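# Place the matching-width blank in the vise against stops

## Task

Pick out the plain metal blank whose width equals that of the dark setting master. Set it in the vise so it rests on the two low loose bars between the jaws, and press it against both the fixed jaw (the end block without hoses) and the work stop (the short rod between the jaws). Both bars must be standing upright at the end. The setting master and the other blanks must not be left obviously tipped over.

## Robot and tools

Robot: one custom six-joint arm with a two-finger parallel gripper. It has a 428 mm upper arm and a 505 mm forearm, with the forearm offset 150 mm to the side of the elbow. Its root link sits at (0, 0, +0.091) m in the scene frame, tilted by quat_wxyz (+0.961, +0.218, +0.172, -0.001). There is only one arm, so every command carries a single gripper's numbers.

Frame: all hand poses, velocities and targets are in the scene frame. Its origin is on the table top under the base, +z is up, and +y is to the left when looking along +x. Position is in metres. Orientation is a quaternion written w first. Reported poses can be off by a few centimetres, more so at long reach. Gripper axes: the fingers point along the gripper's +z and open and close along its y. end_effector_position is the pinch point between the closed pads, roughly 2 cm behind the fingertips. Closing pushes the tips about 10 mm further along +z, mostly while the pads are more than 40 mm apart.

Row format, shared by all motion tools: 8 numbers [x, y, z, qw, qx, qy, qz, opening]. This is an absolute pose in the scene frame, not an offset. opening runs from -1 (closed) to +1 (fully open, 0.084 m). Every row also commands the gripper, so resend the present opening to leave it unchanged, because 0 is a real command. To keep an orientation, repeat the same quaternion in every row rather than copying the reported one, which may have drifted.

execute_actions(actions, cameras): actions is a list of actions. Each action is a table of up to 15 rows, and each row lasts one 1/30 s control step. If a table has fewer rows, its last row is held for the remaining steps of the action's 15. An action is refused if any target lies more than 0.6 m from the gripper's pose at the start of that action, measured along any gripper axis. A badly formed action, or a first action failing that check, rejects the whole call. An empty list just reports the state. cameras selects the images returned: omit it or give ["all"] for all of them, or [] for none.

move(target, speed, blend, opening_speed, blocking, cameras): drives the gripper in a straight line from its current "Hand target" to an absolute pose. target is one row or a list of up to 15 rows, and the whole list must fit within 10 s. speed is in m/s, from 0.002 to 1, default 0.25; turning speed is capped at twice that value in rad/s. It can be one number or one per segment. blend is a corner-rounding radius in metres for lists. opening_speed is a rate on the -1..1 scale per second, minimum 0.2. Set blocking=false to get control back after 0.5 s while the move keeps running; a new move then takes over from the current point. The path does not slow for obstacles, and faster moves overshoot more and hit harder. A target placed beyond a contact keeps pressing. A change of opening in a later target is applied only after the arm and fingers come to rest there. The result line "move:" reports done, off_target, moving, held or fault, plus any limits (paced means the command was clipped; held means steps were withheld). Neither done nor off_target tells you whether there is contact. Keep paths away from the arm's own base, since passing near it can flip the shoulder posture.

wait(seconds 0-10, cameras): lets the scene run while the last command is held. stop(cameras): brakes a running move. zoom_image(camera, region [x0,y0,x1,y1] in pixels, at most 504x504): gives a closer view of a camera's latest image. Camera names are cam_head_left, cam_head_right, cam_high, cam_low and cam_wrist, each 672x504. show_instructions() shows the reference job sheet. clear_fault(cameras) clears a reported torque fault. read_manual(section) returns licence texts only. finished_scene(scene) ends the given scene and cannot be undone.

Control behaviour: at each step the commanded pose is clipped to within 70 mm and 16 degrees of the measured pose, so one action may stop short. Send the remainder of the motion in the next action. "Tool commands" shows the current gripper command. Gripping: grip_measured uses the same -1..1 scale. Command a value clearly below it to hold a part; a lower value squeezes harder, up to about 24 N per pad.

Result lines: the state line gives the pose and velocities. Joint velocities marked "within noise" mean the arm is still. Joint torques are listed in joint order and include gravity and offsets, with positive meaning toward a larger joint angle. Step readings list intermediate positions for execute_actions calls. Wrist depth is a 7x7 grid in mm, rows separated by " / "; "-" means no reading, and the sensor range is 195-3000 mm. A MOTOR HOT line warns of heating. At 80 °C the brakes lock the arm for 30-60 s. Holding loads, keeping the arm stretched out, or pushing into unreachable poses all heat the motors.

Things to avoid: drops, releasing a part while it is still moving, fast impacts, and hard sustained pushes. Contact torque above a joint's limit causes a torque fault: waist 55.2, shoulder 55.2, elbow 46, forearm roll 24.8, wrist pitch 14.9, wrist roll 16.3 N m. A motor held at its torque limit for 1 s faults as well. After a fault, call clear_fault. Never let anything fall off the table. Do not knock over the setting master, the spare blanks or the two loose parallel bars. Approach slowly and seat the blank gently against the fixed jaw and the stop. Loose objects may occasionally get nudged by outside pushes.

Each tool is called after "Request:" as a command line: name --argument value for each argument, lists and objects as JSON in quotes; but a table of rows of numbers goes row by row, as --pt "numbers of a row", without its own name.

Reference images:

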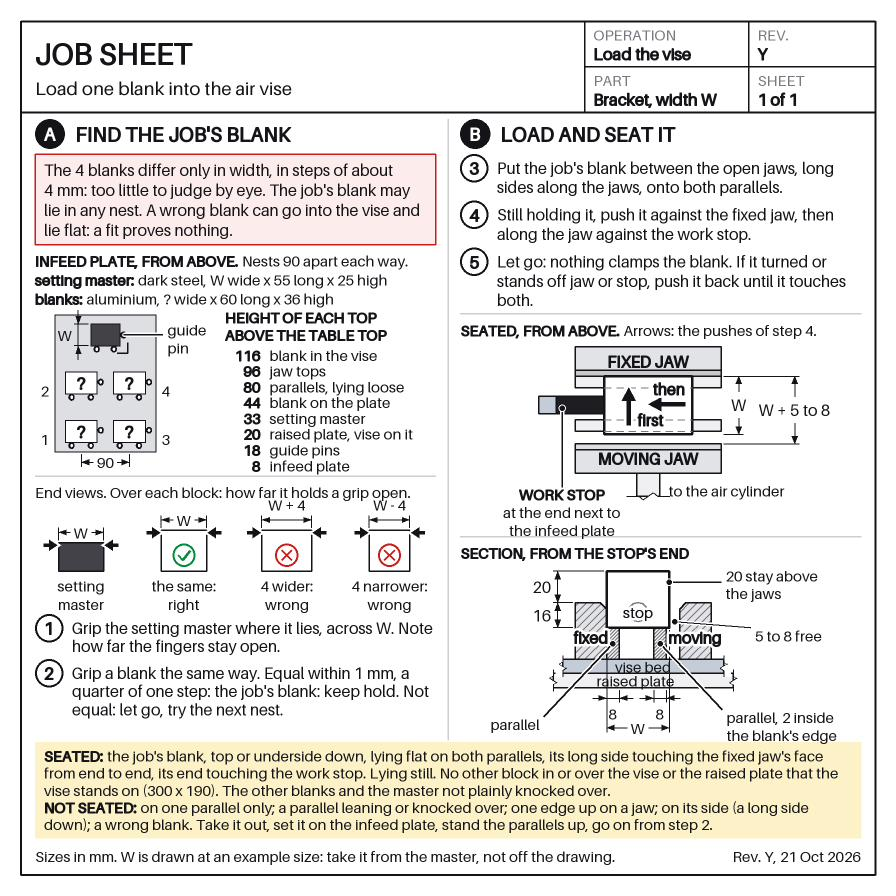

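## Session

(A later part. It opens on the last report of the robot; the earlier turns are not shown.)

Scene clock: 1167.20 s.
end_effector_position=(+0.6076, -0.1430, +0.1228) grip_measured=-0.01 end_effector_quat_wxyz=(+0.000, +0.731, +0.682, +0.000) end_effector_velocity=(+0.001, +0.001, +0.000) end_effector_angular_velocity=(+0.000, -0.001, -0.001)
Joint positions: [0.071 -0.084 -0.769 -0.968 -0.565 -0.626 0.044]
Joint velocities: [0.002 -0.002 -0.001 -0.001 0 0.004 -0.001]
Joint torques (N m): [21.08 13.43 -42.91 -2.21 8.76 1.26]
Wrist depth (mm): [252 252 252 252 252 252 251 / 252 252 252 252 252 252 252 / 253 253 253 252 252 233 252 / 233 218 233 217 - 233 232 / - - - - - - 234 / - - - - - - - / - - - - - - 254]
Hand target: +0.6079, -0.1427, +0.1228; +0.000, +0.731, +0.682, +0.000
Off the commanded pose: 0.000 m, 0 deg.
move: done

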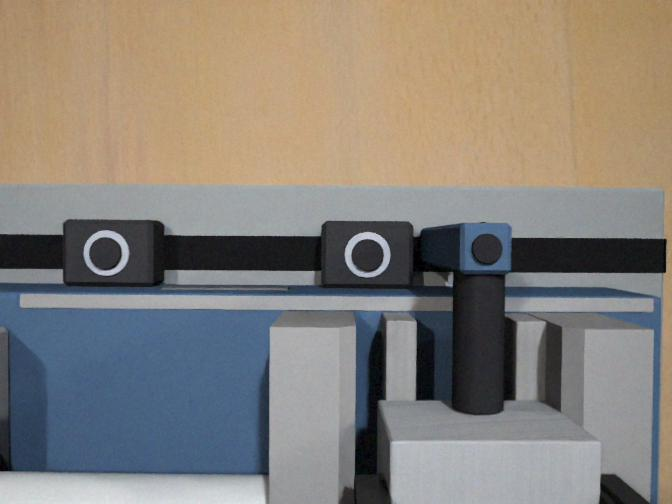

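Request:
move --pt "0.60758 -0.14289 0.1228 0 0.73135 0.68200 0 -0.3" --pt "0.60758 -0.14289 0.1217 0 0.73135 0.68200 0 -0.3" --pt "0.60758 -0.14289 0.1217 0 0.73135 0.68200 0 0.4" --speed '[0.03, 0.02, 0.03]' --opening_speed 1.0 --cameras '["cam_wrist"]'

Request:
zoom_image --camera "cam_wrist" --region '[420, 380, 580, 450]'

Scene clock: 1181.00 s.
end_effector_position=(+0.6076, -0.1429, +0.1217) grip_measured=+0.39 end_effector_quat_wxyz=(+0.000, +0.731, +0.682, +0.000)
Joint positions: [0.069 -0.085 -0.768 -0.971 -0.562 -0.623 0.061]
Joint torques (N m): [9.15 28.09 -11.6 1.87 -2.5 1.24]
Wrist depth (mm): [251 251 251 251 251 251 251 / 252 251 251 251 251 251 250 / 252 251 251 251 251 251 251 / 232 217 232 216 - 232 232 / - 198 201 - - - 234 / - - - - - - - / - - - - - - -]
Hand target: +0.6076, -0.1429, +0.1217; +0.000, +0.731, +0.682, +0.000
Off the commanded pose: 0.000 m, 0 deg.
move: done

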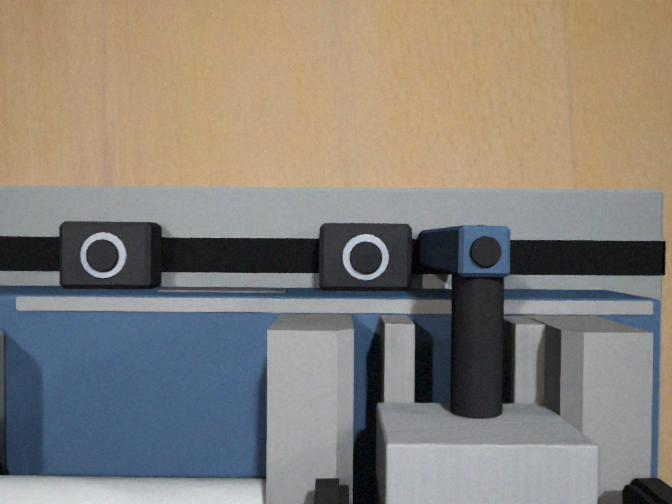

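Scaled by 3.150 (camera's finer frame: 960x720).

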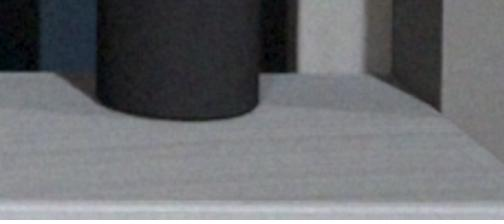

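Request:
move --pt "0.60758 -0.14289 0.17 0 0.73135 0.68200 0 0.4" --pt "0.645 -0.215 0.18 0 0.73135 0.68200 0 0.4" --speed '[0.1, 0.2]' --blend 0.01 --cameras '["cam_wrist"]'

Request:
zoom_image --camera "cam_wrist" --region '[340, 120, 420, 240]'

Request:
zoom_image --camera "cam_wrist" --region '[340, 280, 420, 400]'

Scene clock: 1194.73 s.
end_effector_position=(+0.6450, -0.2150, +0.1800) grip_measured=+0.39 end_effector_quat_wxyz=(+0.000, +0.731, +0.682, +0.000)
Joint positions: [-0.011 0.008 -0.871 -0.758 -0.647 -0.95 0.061]
Joint torques (N m): [2.14 16.61 -30.58 1.56 -2.49 -1.18]
Wrist depth (mm): [289 290 289 289 290 308 308 / 250 289 225 217 289 309 309 / 250 250 214 215 250 310 309 / 226 225 214 215 250 310 310 / 251 251 215 216 251 311 311 / 276 292 275 283 291 311 311 / 268 269 269 270 271 312 311]
Hand target: +0.6450, -0.2150, +0.1800; +0.000, +0.731, +0.682, +0.000
Off the commanded pose: 0.000 m, 0 deg.
move: done

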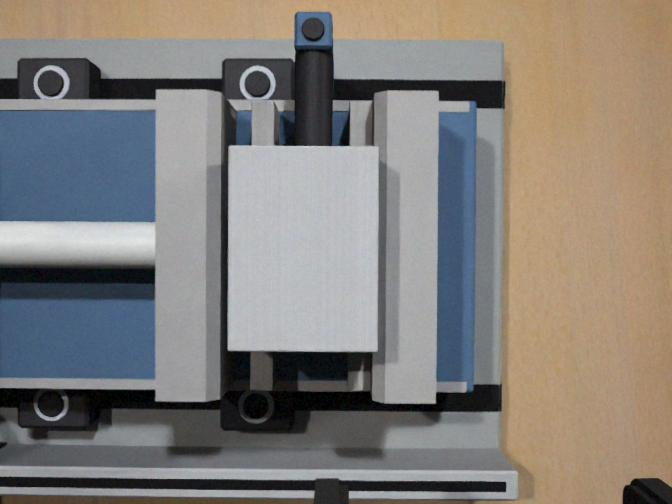

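Scaled by 4.200 (camera's finer frame: 960x720).

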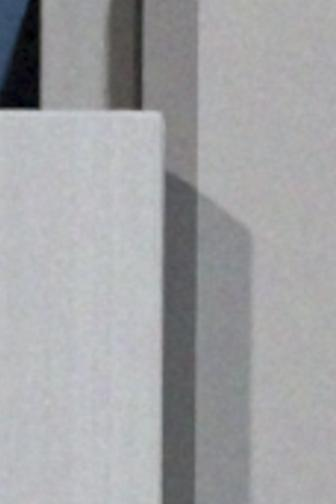

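Scaled by 4.200 (camera's finer frame: 960x720).

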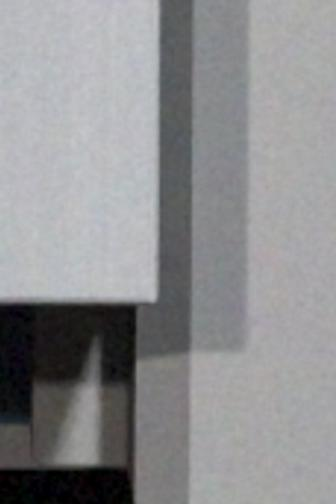

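Request:
move --pt "0.60 -0.12 0.30 0 0.7071 0.7071 0 0.6" --pt "0.59 -0.03 0.52 0 0.7071 0.7071 0 0.6" --speed 0.3 --blend 0.03 --cameras '["cam_wrist"]'

Request:
zoom_image --camera "cam_wrist" --region '[180, 0, 500, 240]'

Request:
zoom_image --camera "cam_wrist" --region '[150, 300, 510, 504]'

Scene clock: 1309.37 s.
end_effector_position=(+0.5900, -0.0300, +0.5199) grip_measured=+0.59 end_effector_quat_wxyz=(+0.000, +0.707, +0.707, +0.000)
Joint positions: [0.737 0.19 -1.079 -0.576 -1.352 -0.684 0.069]
Joint torques (N m): [11.3 -1.6 -36.59 2.07 -2.66 1.33]
Wrist depth (mm): [646 649 640 638 640 647 647 / 647 647 640 643 640 647 646 / 650 651 643 642 641 649 647 / 649 651 652 650 651 649 650 / 652 654 650 651 652 651 650 / 653 652 593 593 570 655 651 / 654 654 557 569 558 654 653]
Hand target: +0.5900, -0.0300, +0.5200; +0.000, +0.707, +0.707, +0.000
Off the commanded pose: 0.000 m, 0 deg.
move: done

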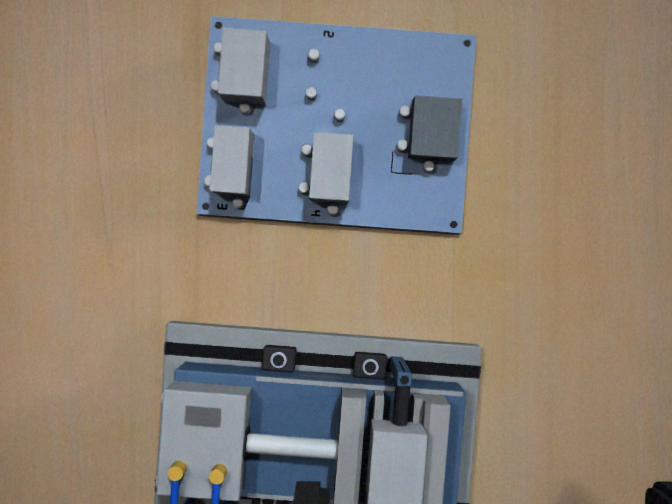

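Scaled by 1.575 (camera's finer frame: 960x720).

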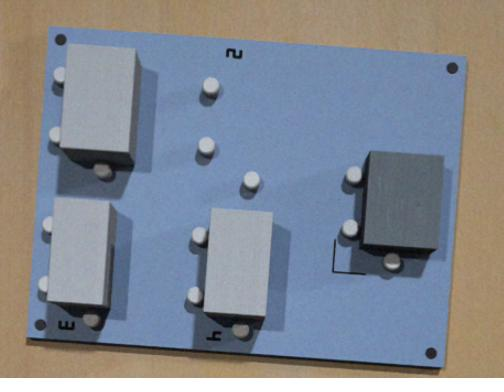

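Scaled by 1.400 (camera's finer frame: 960x720).

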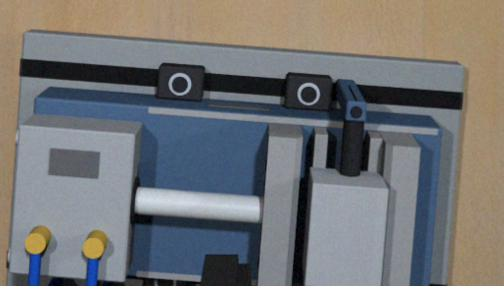

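Request:
move --target '[0.5520, 0.1049, 0.10, 0, 0.73135, 0.68200, 0, 0.6]' --speed 0.35 --cameras '["cam_wrist"]'

Request:
zoom_image --camera "cam_wrist" --region '[340, 340, 580, 500]'

Scene clock: 1326.10 s.
end_effector_position=(+0.5520, +0.1049, +0.1000) grip_measured=+0.59 end_effector_quat_wxyz=(+0.000, +0.731, +0.682, +0.000)
Joint positions: [0.502 -0.405 -0.811 -1.121 -0.623 0.004 0.069]
Joint torques (N m): [8.11 16.02 -25.39 -1.24 2.34 1.31]
Wrist depth (mm): [229 229 221 222 221 221 221 / 230 - 222 222 222 221 221 / 230 - 222 222 222 222 222 / 231 - 222 222 222 222 222 / 231 223 223 223 223 223 223 / 231 - 223 223 - 223 223 / - - 223 223 - 224 223]
Hand target: +0.5520, +0.1049, +0.1000; +0.000, +0.731, +0.682, +0.000
Off the commanded pose: 0.000 m, 0 deg.
move: done; limits=paced

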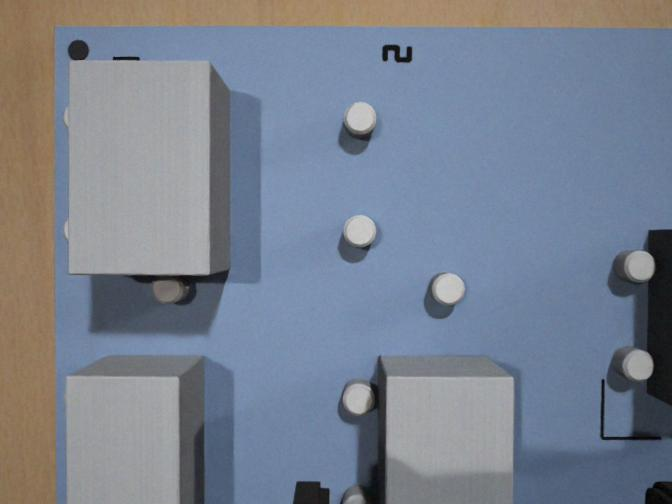

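Scaled by 2.100 (camera's finer frame: 960x720).

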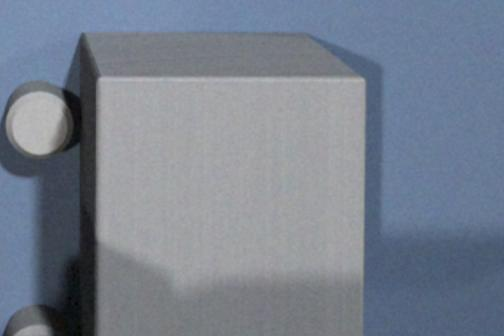

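Request:
move --pt "0.5520 0.1049 0.20 0 0.73135 0.68200 0 0.4" --pt "0.6076 -0.1429 0.20 0 0.73135 0.68200 0 0.4" --pt "0.6076 -0.1429 0.122 0 0.73135 0.68200 0 0.4" --pt "0.6076 -0.1429 0.122 0 0.73135 0.68200 0 -0.3" --pt "0.6076 -0.1429 0.15 0 0.73135 0.68200 0 -0.3" --pt "0.6047 -0.1460 0.15 0 0.73135 0.68200 0 -0.3" --speed '[0.25, 0.25, 0.15, 0.05, 0.1, 0.1]' --blend '[0.05, 0.03, 0, 0, 0, 0]' --opening_speed 1.0 --cameras '["cam_wrist"]'

Request:
zoom_image --camera "cam_wrist" --region '[420, 350, 580, 420]'

Scene clock: 1392.63 s.
end_effector_position=(+0.6047, -0.1459, +0.1500) grip_measured=-0.01 end_effector_quat_wxyz=(+0.000, +0.731, +0.682, +0.000)
Joint positions: [0.09 -0.024 -0.758 -0.904 -0.604 -0.684 0.044]
Joint torques (N m): [2.01 40.7 -12.94 2.02 -2.5 -1.37]
Wrist depth (mm): [279 279 279 279 279 279 279 / 280 279 279 279 279 279 279 / 280 280 260 279 280 279 280 / 261 245 260 245 260 260 260 / 221 221 221 220 201 220 261 / 215 221 221 - 202 - 262 / 196 197 197 - - - 281]
Hand target: +0.6047, -0.1460, +0.1500; +0.000, +0.731, +0.682, +0.000
Off the commanded pose: 0.000 m, 0 deg.
move: done

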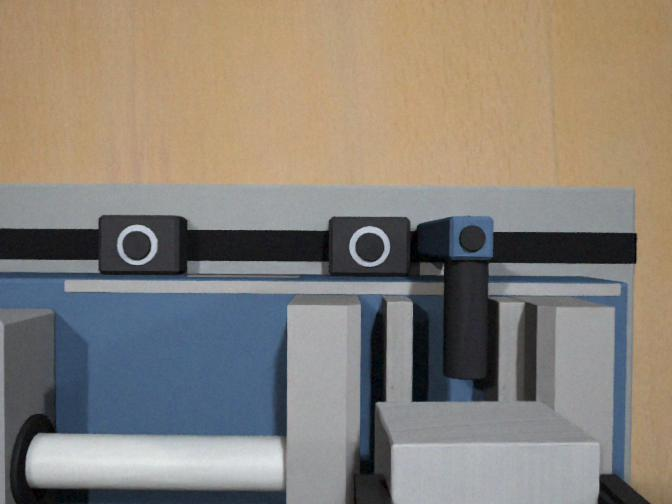

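Scaled by 3.150 (camera's finer frame: 960x720).

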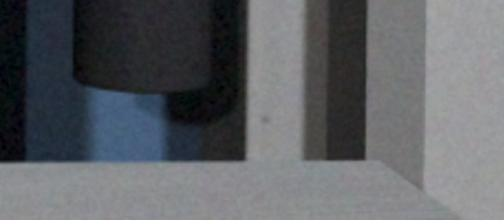

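Request:
zoom_image --camera "cam_wrist" --region '[500, 360, 580, 420]'

Request:
zoom_image --camera "cam_wrist" --region '[350, 360, 430, 420]'

Request:
zoom_image --camera "cam_wrist" --region '[540, 400, 640, 475]'

Scaled by 6.300 (camera's finer frame: 960x720).

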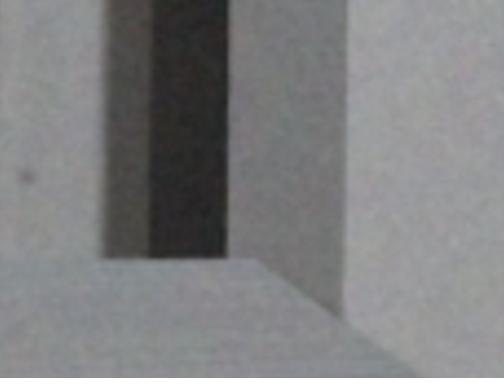

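Scaled by 6.300 (camera's finer frame: 960x720).

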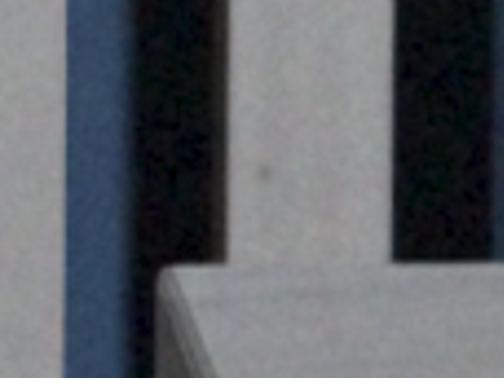

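Scaled by 5.040 (camera's finer frame: 960x720).

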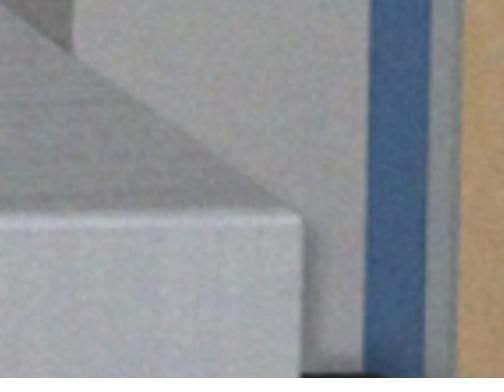

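Request:
move --pt "0.6047 -0.1460 0.1228 0 0.73135 0.68200 0 -0.31" --pt "0.60809 -0.14624 0.1228 0 0.73135 0.68200 0 -0.30" --pt "0.60835 -0.14255 0.1228 0 0.73135 0.68200 0 -0.31" --pt "0.60804 -0.14273 0.1228 0 0.73135 0.68200 0 -0.31" --pt "0.60804 -0.14273 0.1217 0 0.73135 0.68200 0 -0.31" --pt "0.60804 -0.14273 0.1217 0 0.73135 0.68200 0 0.4" --pt "0.60804 -0.14273 0.18 0 0.73135 0.68200 0 0.4" --speed '[0.08, 0.03, 0.03, 0.03, 0.02, 0.03, 0.12]' --opening_speed 1.0 --cameras '["cam_wrist"]'

Request:
zoom_image --camera "cam_wrist" --region '[340, 250, 640, 504]'

Scene clock: 1460.43 s.
end_effector_position=(+0.6080, -0.1427, +0.1799) grip_measured=+0.39 end_effector_quat_wxyz=(+0.000, +0.731, +0.682, +0.000)
Joint positions: [0.126 0.021 -0.768 -0.843 -0.658 -0.728 0.061]
Joint torques (N m): [13.61 37.96 -29.2 1.78 -2.61 -1.32]
Wrist depth (mm): [309 309 309 309 309 309 308 / 310 310 310 309 310 308 309 / 310 310 310 310 310 309 310 / 290 275 290 275 290 290 310 / 239 251 251 231 250 215 310 / 232 251 251 215 216 215 311 / 221 227 227 215 195 215 312]
Hand target: +0.6080, -0.1427, +0.1800; +0.000, +0.731, +0.682, +0.000
Off the commanded pose: 0.000 m, 0 deg.
move: done

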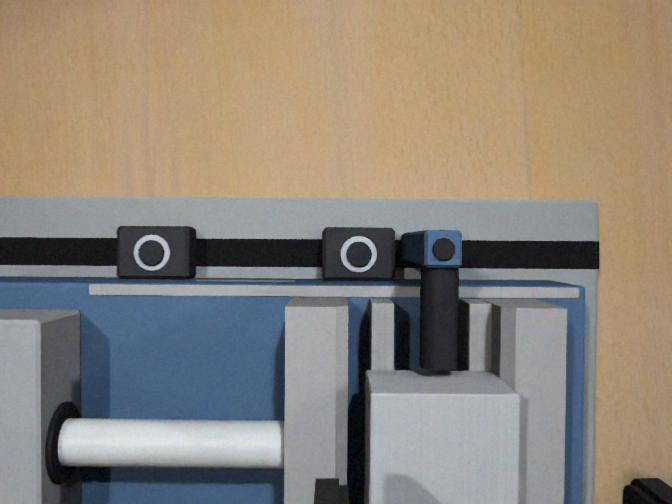

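Scaled by 1.680 (camera's finer frame: 960x720).

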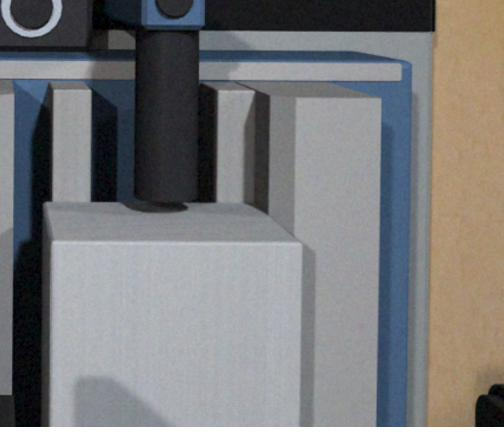

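Request:
zoom_image --camera "cam_wrist" --region '[400, 340, 500, 410]'

Request:
zoom_image --camera "cam_wrist" --region '[480, 340, 540, 500]'

Scaled by 5.040 (camera's finer frame: 960x720).

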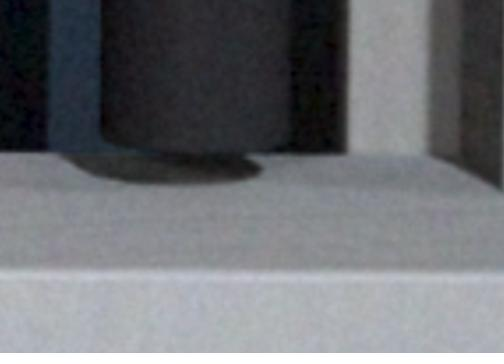

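Scaled by 3.150 (camera's finer frame: 960x720).

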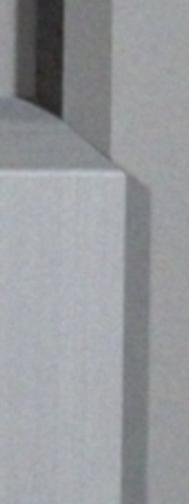

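Request:
move --pt "0.6079 -0.1447 0.122 0 0.73135 0.68200 0 0.4" --pt "0.6079 -0.1447 0.122 0 0.73135 0.68200 0 -0.3" --pt "0.6079 -0.1447 0.1228 0 0.73135 0.68200 0 -0.31" --pt "0.6080 -0.1417 0.1228 0 0.73135 0.68200 0 -0.31" --speed '[0.1, 0.03, 0.03, 0.03]' --opening_speed 1.0 --cameras '["cam_wrist"]'

Request:
zoom_image --camera "cam_wrist" --region '[420, 380, 580, 450]'

Scene clock: 1498.40 s.
end_effector_position=(+0.6081, -0.1418, +0.1228) grip_measured=-0.01 end_effector_quat_wxyz=(+0.000, +0.731, +0.682, +0.000)
Joint positions: [0.073 -0.085 -0.769 -0.969 -0.565 -0.623 0.044]
Joint torques (N m): [21.46 17.48 -46.93 -2.59 10.09 1.51]
Wrist depth (mm): [252 252 252 252 252 252 251 / 253 253 253 252 251 252 251 / 253 253 252 252 252 252 252 / 233 218 233 217 - 233 233 / - 204 207 209 - - 234 / - - - - - - - / - - - - - - 254]
Hand target: +0.6080, -0.1417, +0.1228; +0.000, +0.731, +0.682, +0.000
Off the commanded pose: 0.000 m, 0 deg.
move: done

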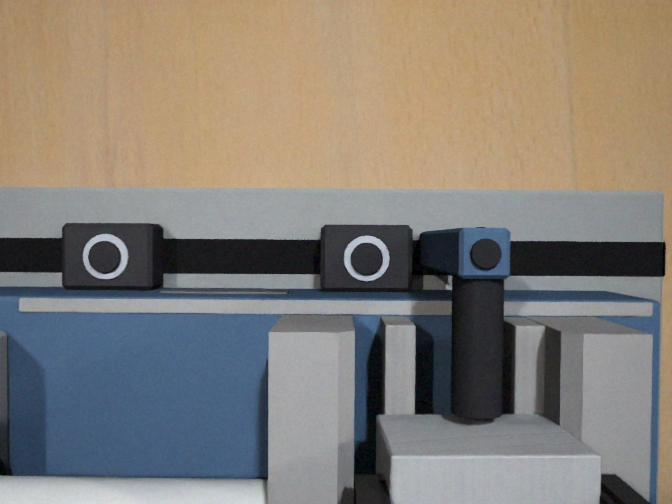

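Scaled by 3.150 (camera's finer frame: 960x720).

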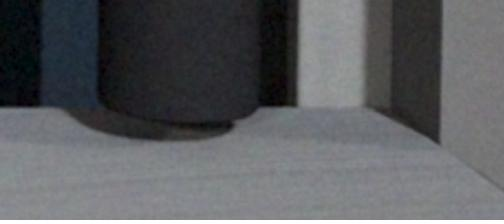

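Request:
move --pt "0.6072 -0.1417 0.1228 0 0.73135 0.68200 0 -0.3" --pt "0.6072 -0.1417 0.1219 0 0.73135 0.68200 0 -0.3" --pt "0.6072 -0.1417 0.1219 0 0.73135 0.68200 0 0.4" --pt "0.6068 -0.1457 0.1219 0 0.73135 0.68200 0 0.4" --speed '[0.03, 0.02, 0.03, 0.03]' --opening_speed 1.0 --cameras '["cam_wrist"]'

Request:
zoom_image --camera "cam_wrist" --region '[340, 370, 640, 500]'

Scene clock: 1520.47 s.
end_effector_position=(+0.6068, -0.1456, +0.1219) grip_measured=+0.39 end_effector_quat_wxyz=(+0.000, +0.731, +0.682, +0.000)
Joint positions: [0.064 -0.081 -0.766 -0.969 -0.561 -0.63 0.061]
Joint torques (N m): [2.28 40.95 -11.06 1.85 2.77 -1.37]
Wrist depth (mm): [251 252 251 251 251 251 251 / 252 252 251 252 251 252 251 / 252 252 252 252 252 232 251 / 233 217 232 217 - 232 232 / - - - - - - - / - - - - - - - / - - - - - - -]
Hand target: +0.6068, -0.1457, +0.1219; +0.000, +0.731, +0.682, +0.000
Off the commanded pose: 0.000 m, 0 deg.
move: done

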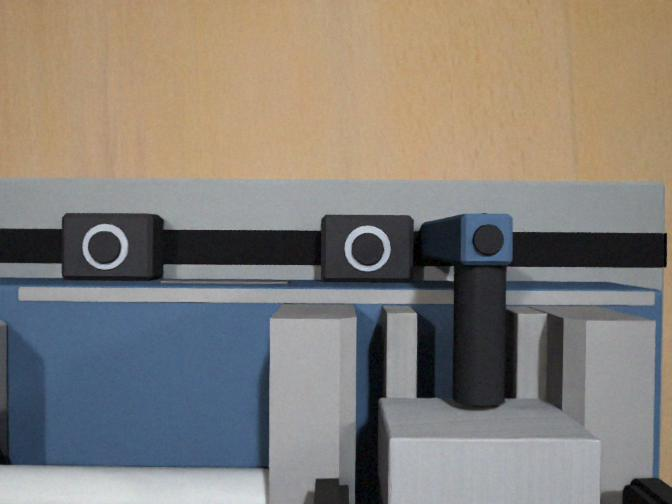

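Scaled by 1.680 (camera's finer frame: 960x720).

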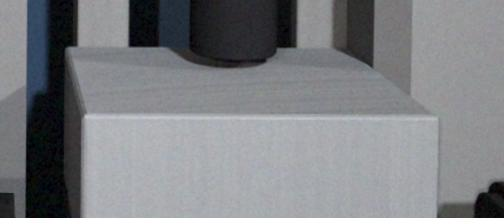

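Request:
move --pt "0.6070 -0.1457 0.1219 0 0.73135 0.68200 0 -1.0" --pt "0.6070 -0.1457 0.1225 0 0.73135 0.68200 0 -0.99" --pt "0.6071 -0.1442 0.1225 0 0.73135 0.68200 0 -1.0" --speed '[0.03, 0.03, 0.03]' --opening_speed 1.0 --cameras '["cam_wrist"]'

Request:
zoom_image --camera "cam_wrist" --region '[340, 370, 640, 500]'

Scene clock: 1537.23 s.
end_effector_position=(+0.6071, -0.1442, +0.1225) grip_measured=-0.01 end_effector_quat_wxyz=(+0.000, +0.731, +0.682, +0.000)
Joint positions: [0.068 -0.082 -0.767 -0.969 -0.563 -0.628 0.043]
Joint torques (N m): [17.11 18.53 -35.81 -1.79 2.18 1.09]
Wrist depth (mm): [252 252 252 252 251 251 251 / 252 252 252 252 252 251 252 / 253 252 252 252 252 232 252 / 233 217 233 217 - 232 232 / - - - - - - - / - - - - - - - / - - - - - - 253]
Hand target: +0.6071, -0.1442, +0.1225; +0.000, +0.731, +0.682, +0.000
Off the commanded pose: 0.000 m, 0 deg.
move: done

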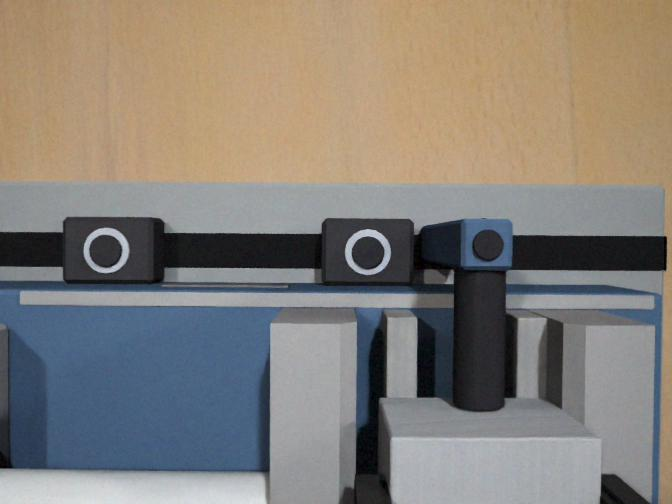

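Scaled by 1.680 (camera's finer frame: 960x720).

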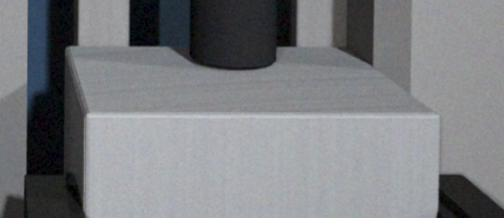

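Request:
zoom_image --camera "cam_wrist" --region '[430, 380, 530, 450]'

Scaled by 5.040 (camera's finer frame: 960x720).

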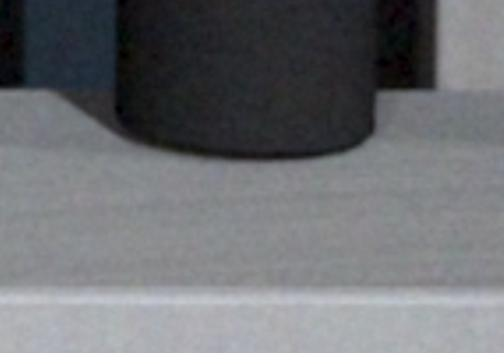

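Request:
move --target '[0.6071, -0.1436, 0.1225, 0, 0.73135, 0.68200, 0, -1.0]' --speed 0.03 --cameras '["cam_wrist"]'

Request:
zoom_image --camera "cam_wrist" --region '[430, 380, 530, 450]'

Scene clock: 1557.97 s.
end_effector_position=(+0.6071, -0.1436, +0.1225) grip_measured=-0.01 end_effector_quat_wxyz=(+0.000, +0.731, +0.682, +0.000)
Joint positions: [0.069 -0.082 -0.767 -0.969 -0.563 -0.626 0.043]
Joint torques (N m): [17.35 18.73 -35.86 -1.96 3.85 1.1]
Wrist depth (mm): [252 252 252 252 251 251 251 / 252 252 253 252 252 252 252 / 252 253 252 252 252 233 252 / 233 217 233 217 - 232 232 / - - - - - - 233 / - - - - - - - / - - - - - - 254]
Hand target: +0.6071, -0.1436, +0.1225; +0.000, +0.731, +0.682, +0.000
Off the commanded pose: 0.000 m, 0 deg.
move: done

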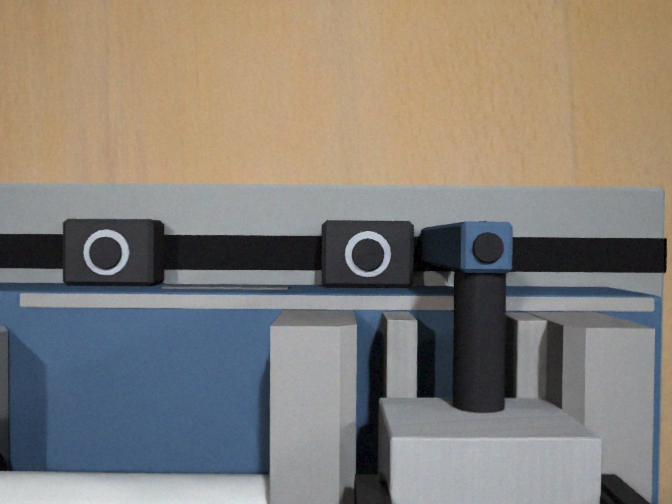

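Scaled by 5.040 (camera's finer frame: 960x720).

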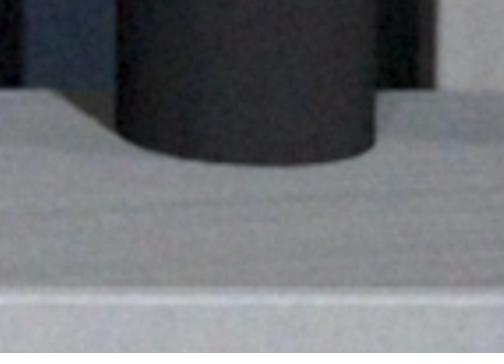

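Request:
move --pt "0.6070 -0.1437 0.1218 0 0.73135 0.68200 0 -1.0" --pt "0.6070 -0.1437 0.1218 0 0.73135 0.68200 0 0.4" --pt "0.6070 -0.1437 0.18 0 0.73135 0.68200 0 0.4" --speed '[0.02, 0.03, 0.12]' --opening_speed 1.0 --cameras '["cam_wrist"]'

Request:
zoom_image --camera "cam_wrist" --region '[400, 340, 500, 410]'

Scene clock: 1572.03 s.
end_effector_position=(+0.6070, -0.1437, +0.1799) grip_measured=+0.39 end_effector_quat_wxyz=(+0.000, +0.731, +0.682, +0.000)
Joint positions: [0.124 0.024 -0.766 -0.843 -0.657 -0.73 0.061]
Joint torques (N m): [13.39 38.22 -29.76 2.08 -2.72 -1.35]
Wrist depth (mm): [309 309 309 309 309 308 308 / 310 310 309 309 309 309 309 / 310 310 310 310 310 310 310 / 291 275 290 275 215 290 310 / 237 251 251 231 217 216 310 / 230 252 251 215 196 215 310 / 219 229 228 215 195 215 311]
Hand target: +0.6070, -0.1437, +0.1800; +0.000, +0.731, +0.682, +0.000
Off the commanded pose: 0.000 m, 0 deg.
move: done

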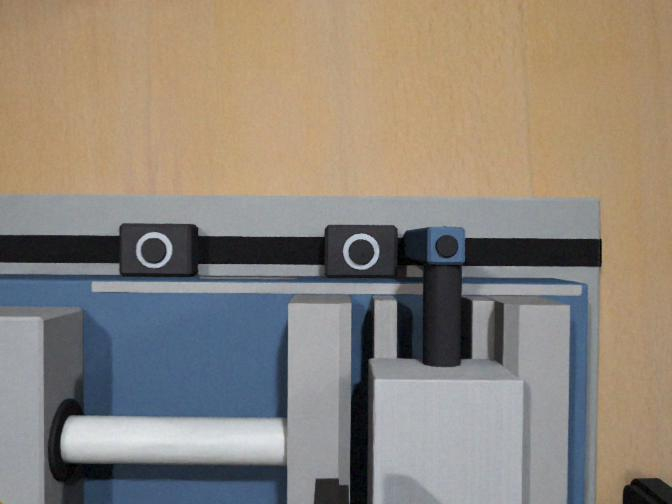

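Scaled by 5.040 (camera's finer frame: 960x720).

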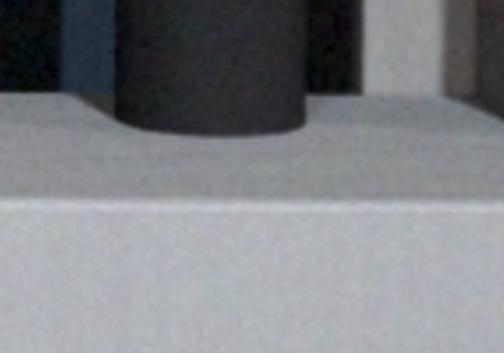

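Request:
move --pt "0.6072 -0.1437 0.122 0 0.73135 0.68200 0 0.4" --pt "0.6072 -0.1437 0.122 0 0.73135 0.68200 0 -1.0" --pt "0.6072 -0.1437 0.15 0 0.73135 0.68200 0 -1.0" --pt "0.6047 -0.1464 0.15 0 0.73135 0.68200 0 -0.99" --speed '[0.12, 0.05, 0.1, 0.1]' --opening_speed 1.2 --cameras '["cam_wrist"]'

Request:
zoom_image --camera "cam_wrist" --region '[420, 350, 580, 420]'

Scene clock: 1604.17 s.
end_effector_position=(+0.6047, -0.1464, +0.1500) grip_measured=-0.01 end_effector_quat_wxyz=(+0.000, +0.731, +0.682, +0.000)
Joint positions: [0.09 -0.023 -0.758 -0.904 -0.604 -0.685 0.044]
Joint torques (N m): [3.25 40.07 -14.89 1.74 -2.4 -1.3]
Wrist depth (mm): [279 280 279 279 279 278 279 / 280 280 280 279 279 279 279 / 280 280 261 280 279 279 279 / 260 245 261 245 260 260 260 / 214 221 221 216 201 220 261 / 214 222 221 - 221 - 262 / 196 197 197 - - - 281]
Hand target: +0.6047, -0.1464, +0.1500; +0.000, +0.731, +0.682, +0.000
Off the commanded pose: 0.000 m, 0 deg.
move: done

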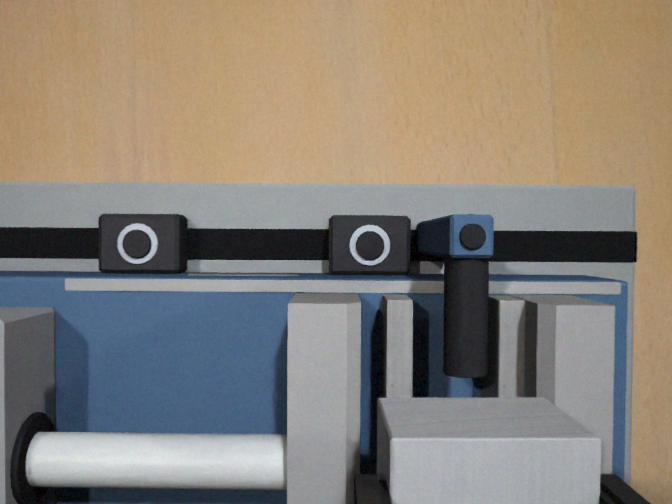

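Scaled by 3.150 (camera's finer frame: 960x720).

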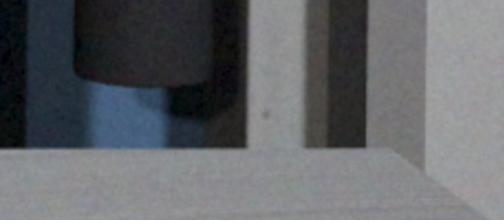

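Request:
move --pt "0.6047 -0.1464 0.1228 0 0.73135 0.68200 0 -1.0" --pt "0.60784 -0.14662 0.1228 0 0.73135 0.68200 0 -0.99" --pt "0.60759 -0.1466 0.1228 0 0.73135 0.68200 0 -1.0" --pt "0.60783 -0.14321 0.1228 0 0.73135 0.68200 0 -0.99" --pt "0.60782 -0.14341 0.1217 0 0.73135 0.68200 0 -1.0" --pt "0.60782 -0.14341 0.1217 0 0.73135 0.68200 0 0.4" --pt "0.60782 -0.14341 0.18 0 0.73135 0.68200 0 0.4" --speed '[0.08, 0.03, 0.03, 0.03, 0.02, 0.03, 0.12]' --opening_speed 1.0 --cameras '["cam_wrist"]'

Request:
zoom_image --camera "cam_wrist" --region '[400, 340, 500, 410]'

Request:
zoom_image --camera "cam_wrist" --region '[480, 340, 560, 500]'

Scene clock: 1638.00 s.
end_effector_position=(+0.6078, -0.1434, +0.1799) grip_measured=+0.39 end_effector_quat_wxyz=(+0.000, +0.731, +0.682, +0.000)
Joint positions: [0.125 0.022 -0.768 -0.842 -0.658 -0.73 0.061]
Joint torques (N m): [12.32 39.47 -29.38 1.46 -2.68 -1.38]
Wrist depth (mm): [309 309 309 309 308 309 308 / 309 309 310 309 310 309 309 / 310 310 310 310 309 310 309 / 291 275 291 274 215 290 310 / 239 251 251 231 250 216 310 / 231 251 252 215 208 215 311 / 221 228 228 215 195 215 311]
Hand target: +0.6078, -0.1434, +0.1800; +0.000, +0.731, +0.682, +0.000
Off the commanded pose: 0.000 m, 0 deg.
move: done

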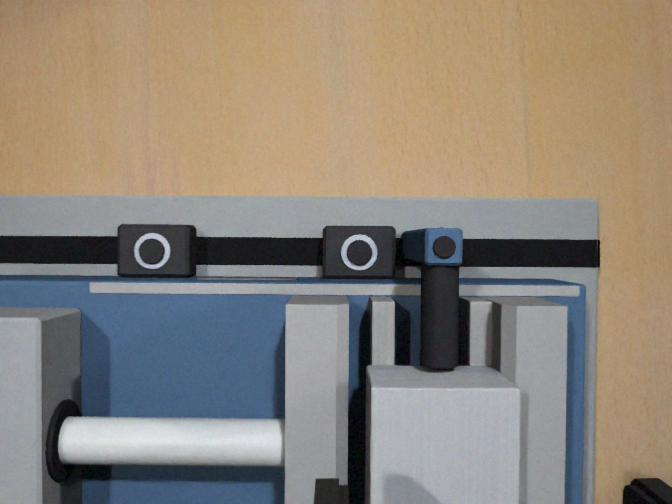

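Scaled by 5.040 (camera's finer frame: 960x720).

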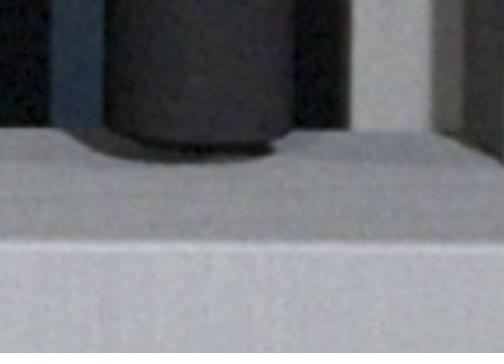

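Scaled by 3.150 (camera's finer frame: 960x720).

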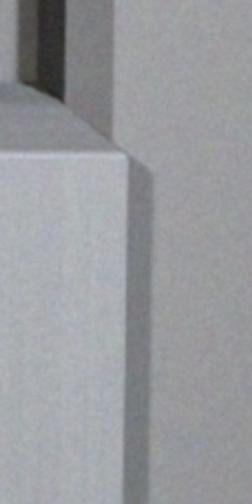

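Request:
move --pt "0.6075 -0.1455 0.122 0 0.73135 0.68200 0 0.4" --pt "0.6075 -0.1455 0.122 0 0.73135 0.68200 0 -0.6" --pt "0.6075 -0.1455 0.15 0 0.73135 0.68200 0 -0.6" --pt "0.6050 -0.1470 0.15 0 0.73135 0.68200 0 -0.61" --speed '[0.12, 0.05, 0.1, 0.1]' --opening_speed 1.2 --cameras '["cam_wrist"]'

Request:
zoom_image --camera "cam_wrist" --region '[420, 350, 580, 420]'

Scene clock: 1672.47 s.
end_effector_position=(+0.6050, -0.1470, +0.1500) grip_measured=-0.01 end_effector_quat_wxyz=(+0.000, +0.731, +0.682, +0.000)
Joint positions: [0.088 -0.023 -0.759 -0.903 -0.604 -0.687 0.044]
Joint torques (N m): [14.31 40.59 -14.88 1.79 -2.48 -1.29]
Wrist depth (mm): [279 279 279 279 279 279 279 / 280 280 279 279 280 279 279 / 280 280 261 280 280 279 280 / 261 243 261 246 260 260 260 / 221 221 221 212 201 214 261 / 215 222 222 - 221 - 281 / 197 198 197 - - - 281]
Hand target: +0.6050, -0.1470, +0.1500; +0.000, +0.731, +0.682, +0.000
Off the commanded pose: 0.000 m, 0 deg.
move: done

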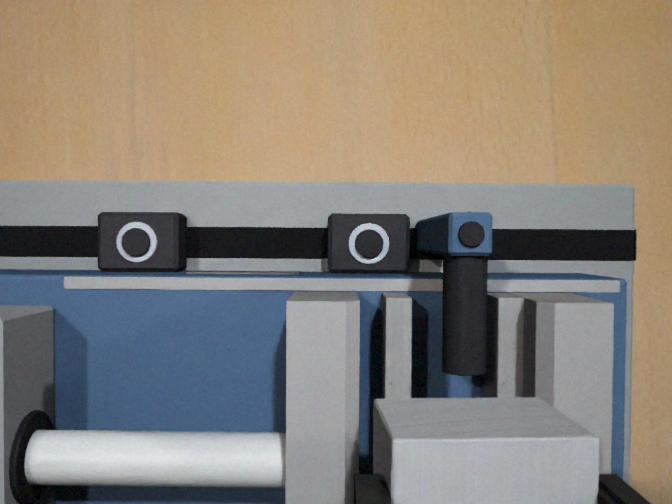

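Scaled by 3.150 (camera's finer frame: 960x720).

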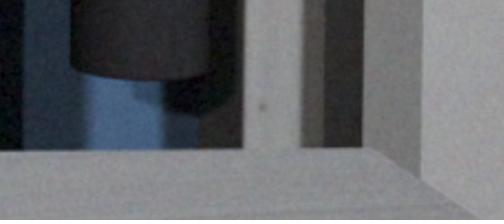

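Request:
move --pt "0.6050 -0.1470 0.1221 0 0.73135 0.68200 0 -0.6" --pt "0.6050 -0.1470 0.1221 0 0.73135 0.68200 0 0.3" --pt "0.6050 -0.1470 0.1221 0 0.73135 0.68200 0 -0.6" --pt "0.6050 -0.1470 0.15 0 0.73135 0.68200 0 -0.61" --speed '[0.06, 0.05, 0.05, 0.1]' --opening_speed 1.0 --cameras '["cam_wrist"]'

Request:
zoom_image --camera "cam_wrist" --region '[360, 350, 620, 450]'

Scene clock: 1707.40 s.
end_effector_position=(+0.6050, -0.1470, +0.1500) grip_measured=-0.01 end_effector_quat_wxyz=(+0.000, +0.731, +0.682, +0.000)
Joint positions: [0.088 -0.023 -0.759 -0.903 -0.604 -0.687 0.043]
Joint torques (N m): [13.84 40.29 -22.45 1.81 -2.41 -1.35]
Wrist depth (mm): [280 279 279 279 279 279 279 / 280 280 280 279 279 279 279 / 280 280 261 280 280 280 279 / 261 243 260 246 260 260 260 / 221 221 221 211 201 215 261 / 215 221 221 - 221 - 262 / 197 198 198 - - - 281]
Hand target: +0.6050, -0.1470, +0.1500; +0.000, +0.731, +0.682, +0.000
Off the commanded pose: 0.000 m, 0 deg.
move: done

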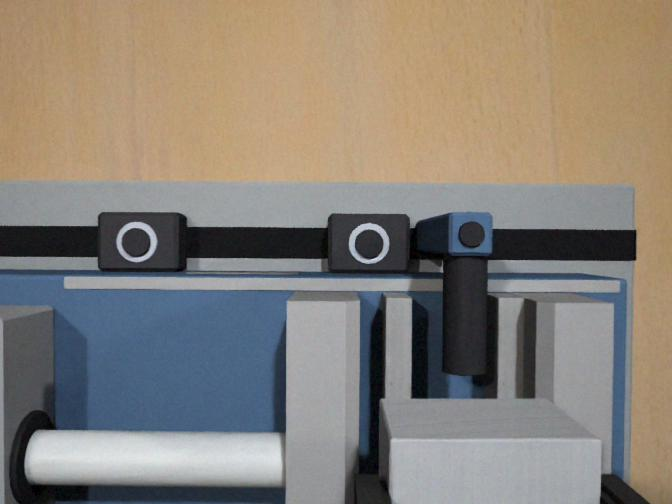

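Scaled by 1.938 (camera's finer frame: 960x720).

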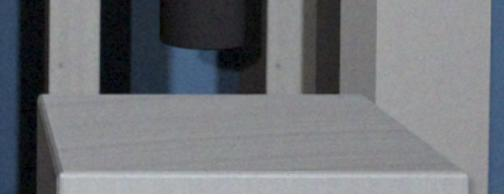

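Request:
move --pt "0.6050 -0.1470 0.1228 0 0.73135 0.68200 0 -0.6" --pt "0.60534 -0.14221 0.1228 0 0.73135 0.68200 0 -0.61" --pt "0.60532 -0.14251 0.1228 0 0.73135 0.68200 0 -0.6" --pt "0.60736 -0.14265 0.1228 0 0.73135 0.68200 0 -0.61" --speed '[0.08, 0.03, 0.03, 0.03]' --cameras '["cam_wrist"]'

Request:
zoom_image --camera "cam_wrist" --region '[360, 370, 620, 470]'

Request:
zoom_image --camera "cam_wrist" --region '[430, 380, 530, 450]'

Scene clock: 1731.93 s.
end_effector_position=(+0.6073, -0.1427, +0.1228) grip_measured=-0.01 end_effector_quat_wxyz=(+0.000, +0.731, +0.682, +0.000)
Joint positions: [0.071 -0.083 -0.768 -0.969 -0.564 -0.624 0.044]
Joint torques (N m): [6.31 19.9 -45.41 -1.03 6.85 -1.81]
Wrist depth (mm): [252 252 252 252 252 251 251 / 253 253 252 252 252 252 252 / 252 253 253 252 252 252 252 / 233 218 233 217 - 232 232 / 196 199 201 - - - 233 / - - - - - - - / - - - - - - 254]
Hand target: +0.6074, -0.1426, +0.1228; +0.000, +0.731, +0.682, +0.000
Off the commanded pose: 0.000 m, 0 deg.
move: done

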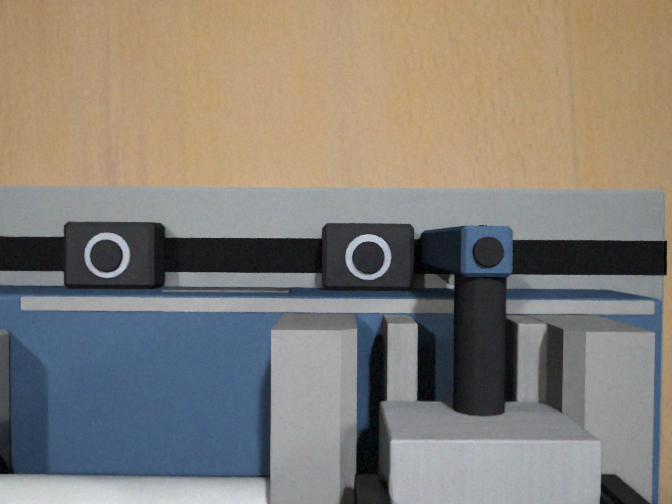

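Scaled by 1.938 (camera's finer frame: 960x720).

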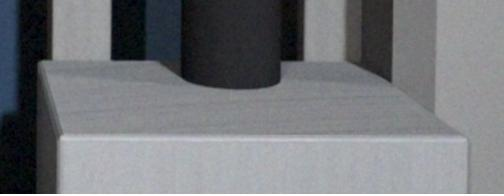

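Scaled by 5.040 (camera's finer frame: 960x720).

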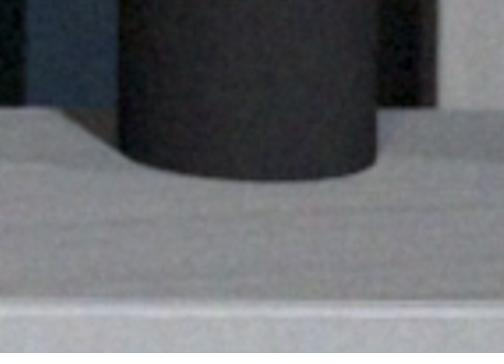

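Request:
move --pt "0.60716 -0.14264 0.1217 0 0.73135 0.68200 0 -0.6" --pt "0.60716 -0.14264 0.1217 0 0.73135 0.68200 0 0.4" --pt "0.60716 -0.14264 0.18 0 0.73135 0.68200 0 0.4" --speed '[0.02, 0.03, 0.12]' --opening_speed 1.0 --cameras '["cam_wrist"]'

Request:
zoom_image --camera "cam_wrist" --region '[400, 340, 500, 410]'

Request:
zoom_image --camera "cam_wrist" --region '[480, 340, 560, 500]'

Scene clock: 1752.17 s.
end_effector_position=(+0.6072, -0.1426, +0.1799) grip_measured=+0.39 end_effector_quat_wxyz=(+0.000, +0.731, +0.682, +0.000)
Joint positions: [0.126 0.022 -0.766 -0.843 -0.658 -0.727 0.061]
Joint torques (N m): [12.27 37.3 -29.53 1.7 -2.56 -1.44]
Wrist depth (mm): [309 309 309 309 309 309 308 / 310 309 309 309 309 309 309 / 310 310 310 310 310 310 309 / 291 275 290 274 215 290 310 / 238 251 251 231 217 216 310 / 232 251 251 215 200 215 311 / 219 227 227 215 195 215 311]
Hand target: +0.6072, -0.1426, +0.1800; +0.000, +0.731, +0.682, +0.000
Off the commanded pose: 0.000 m, 0 deg.
move: done

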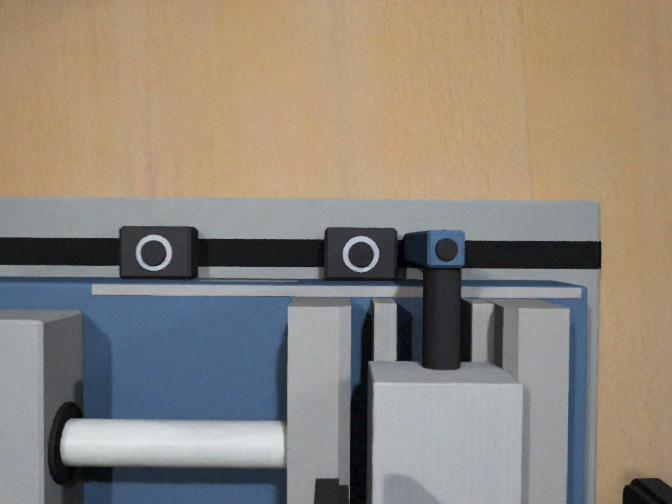

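Scaled by 5.040 (camera's finer frame: 960x720).

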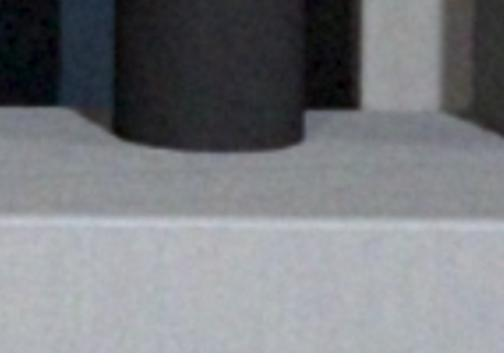

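Scaled by 3.150 (camera's finer frame: 960x720).

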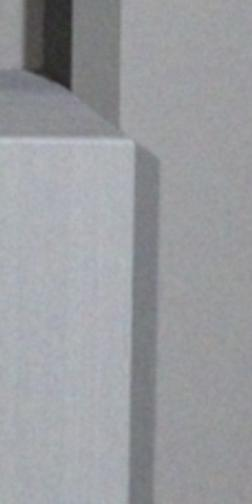

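Request:
finished_scene --scene 1

The scene is finished: the task was done.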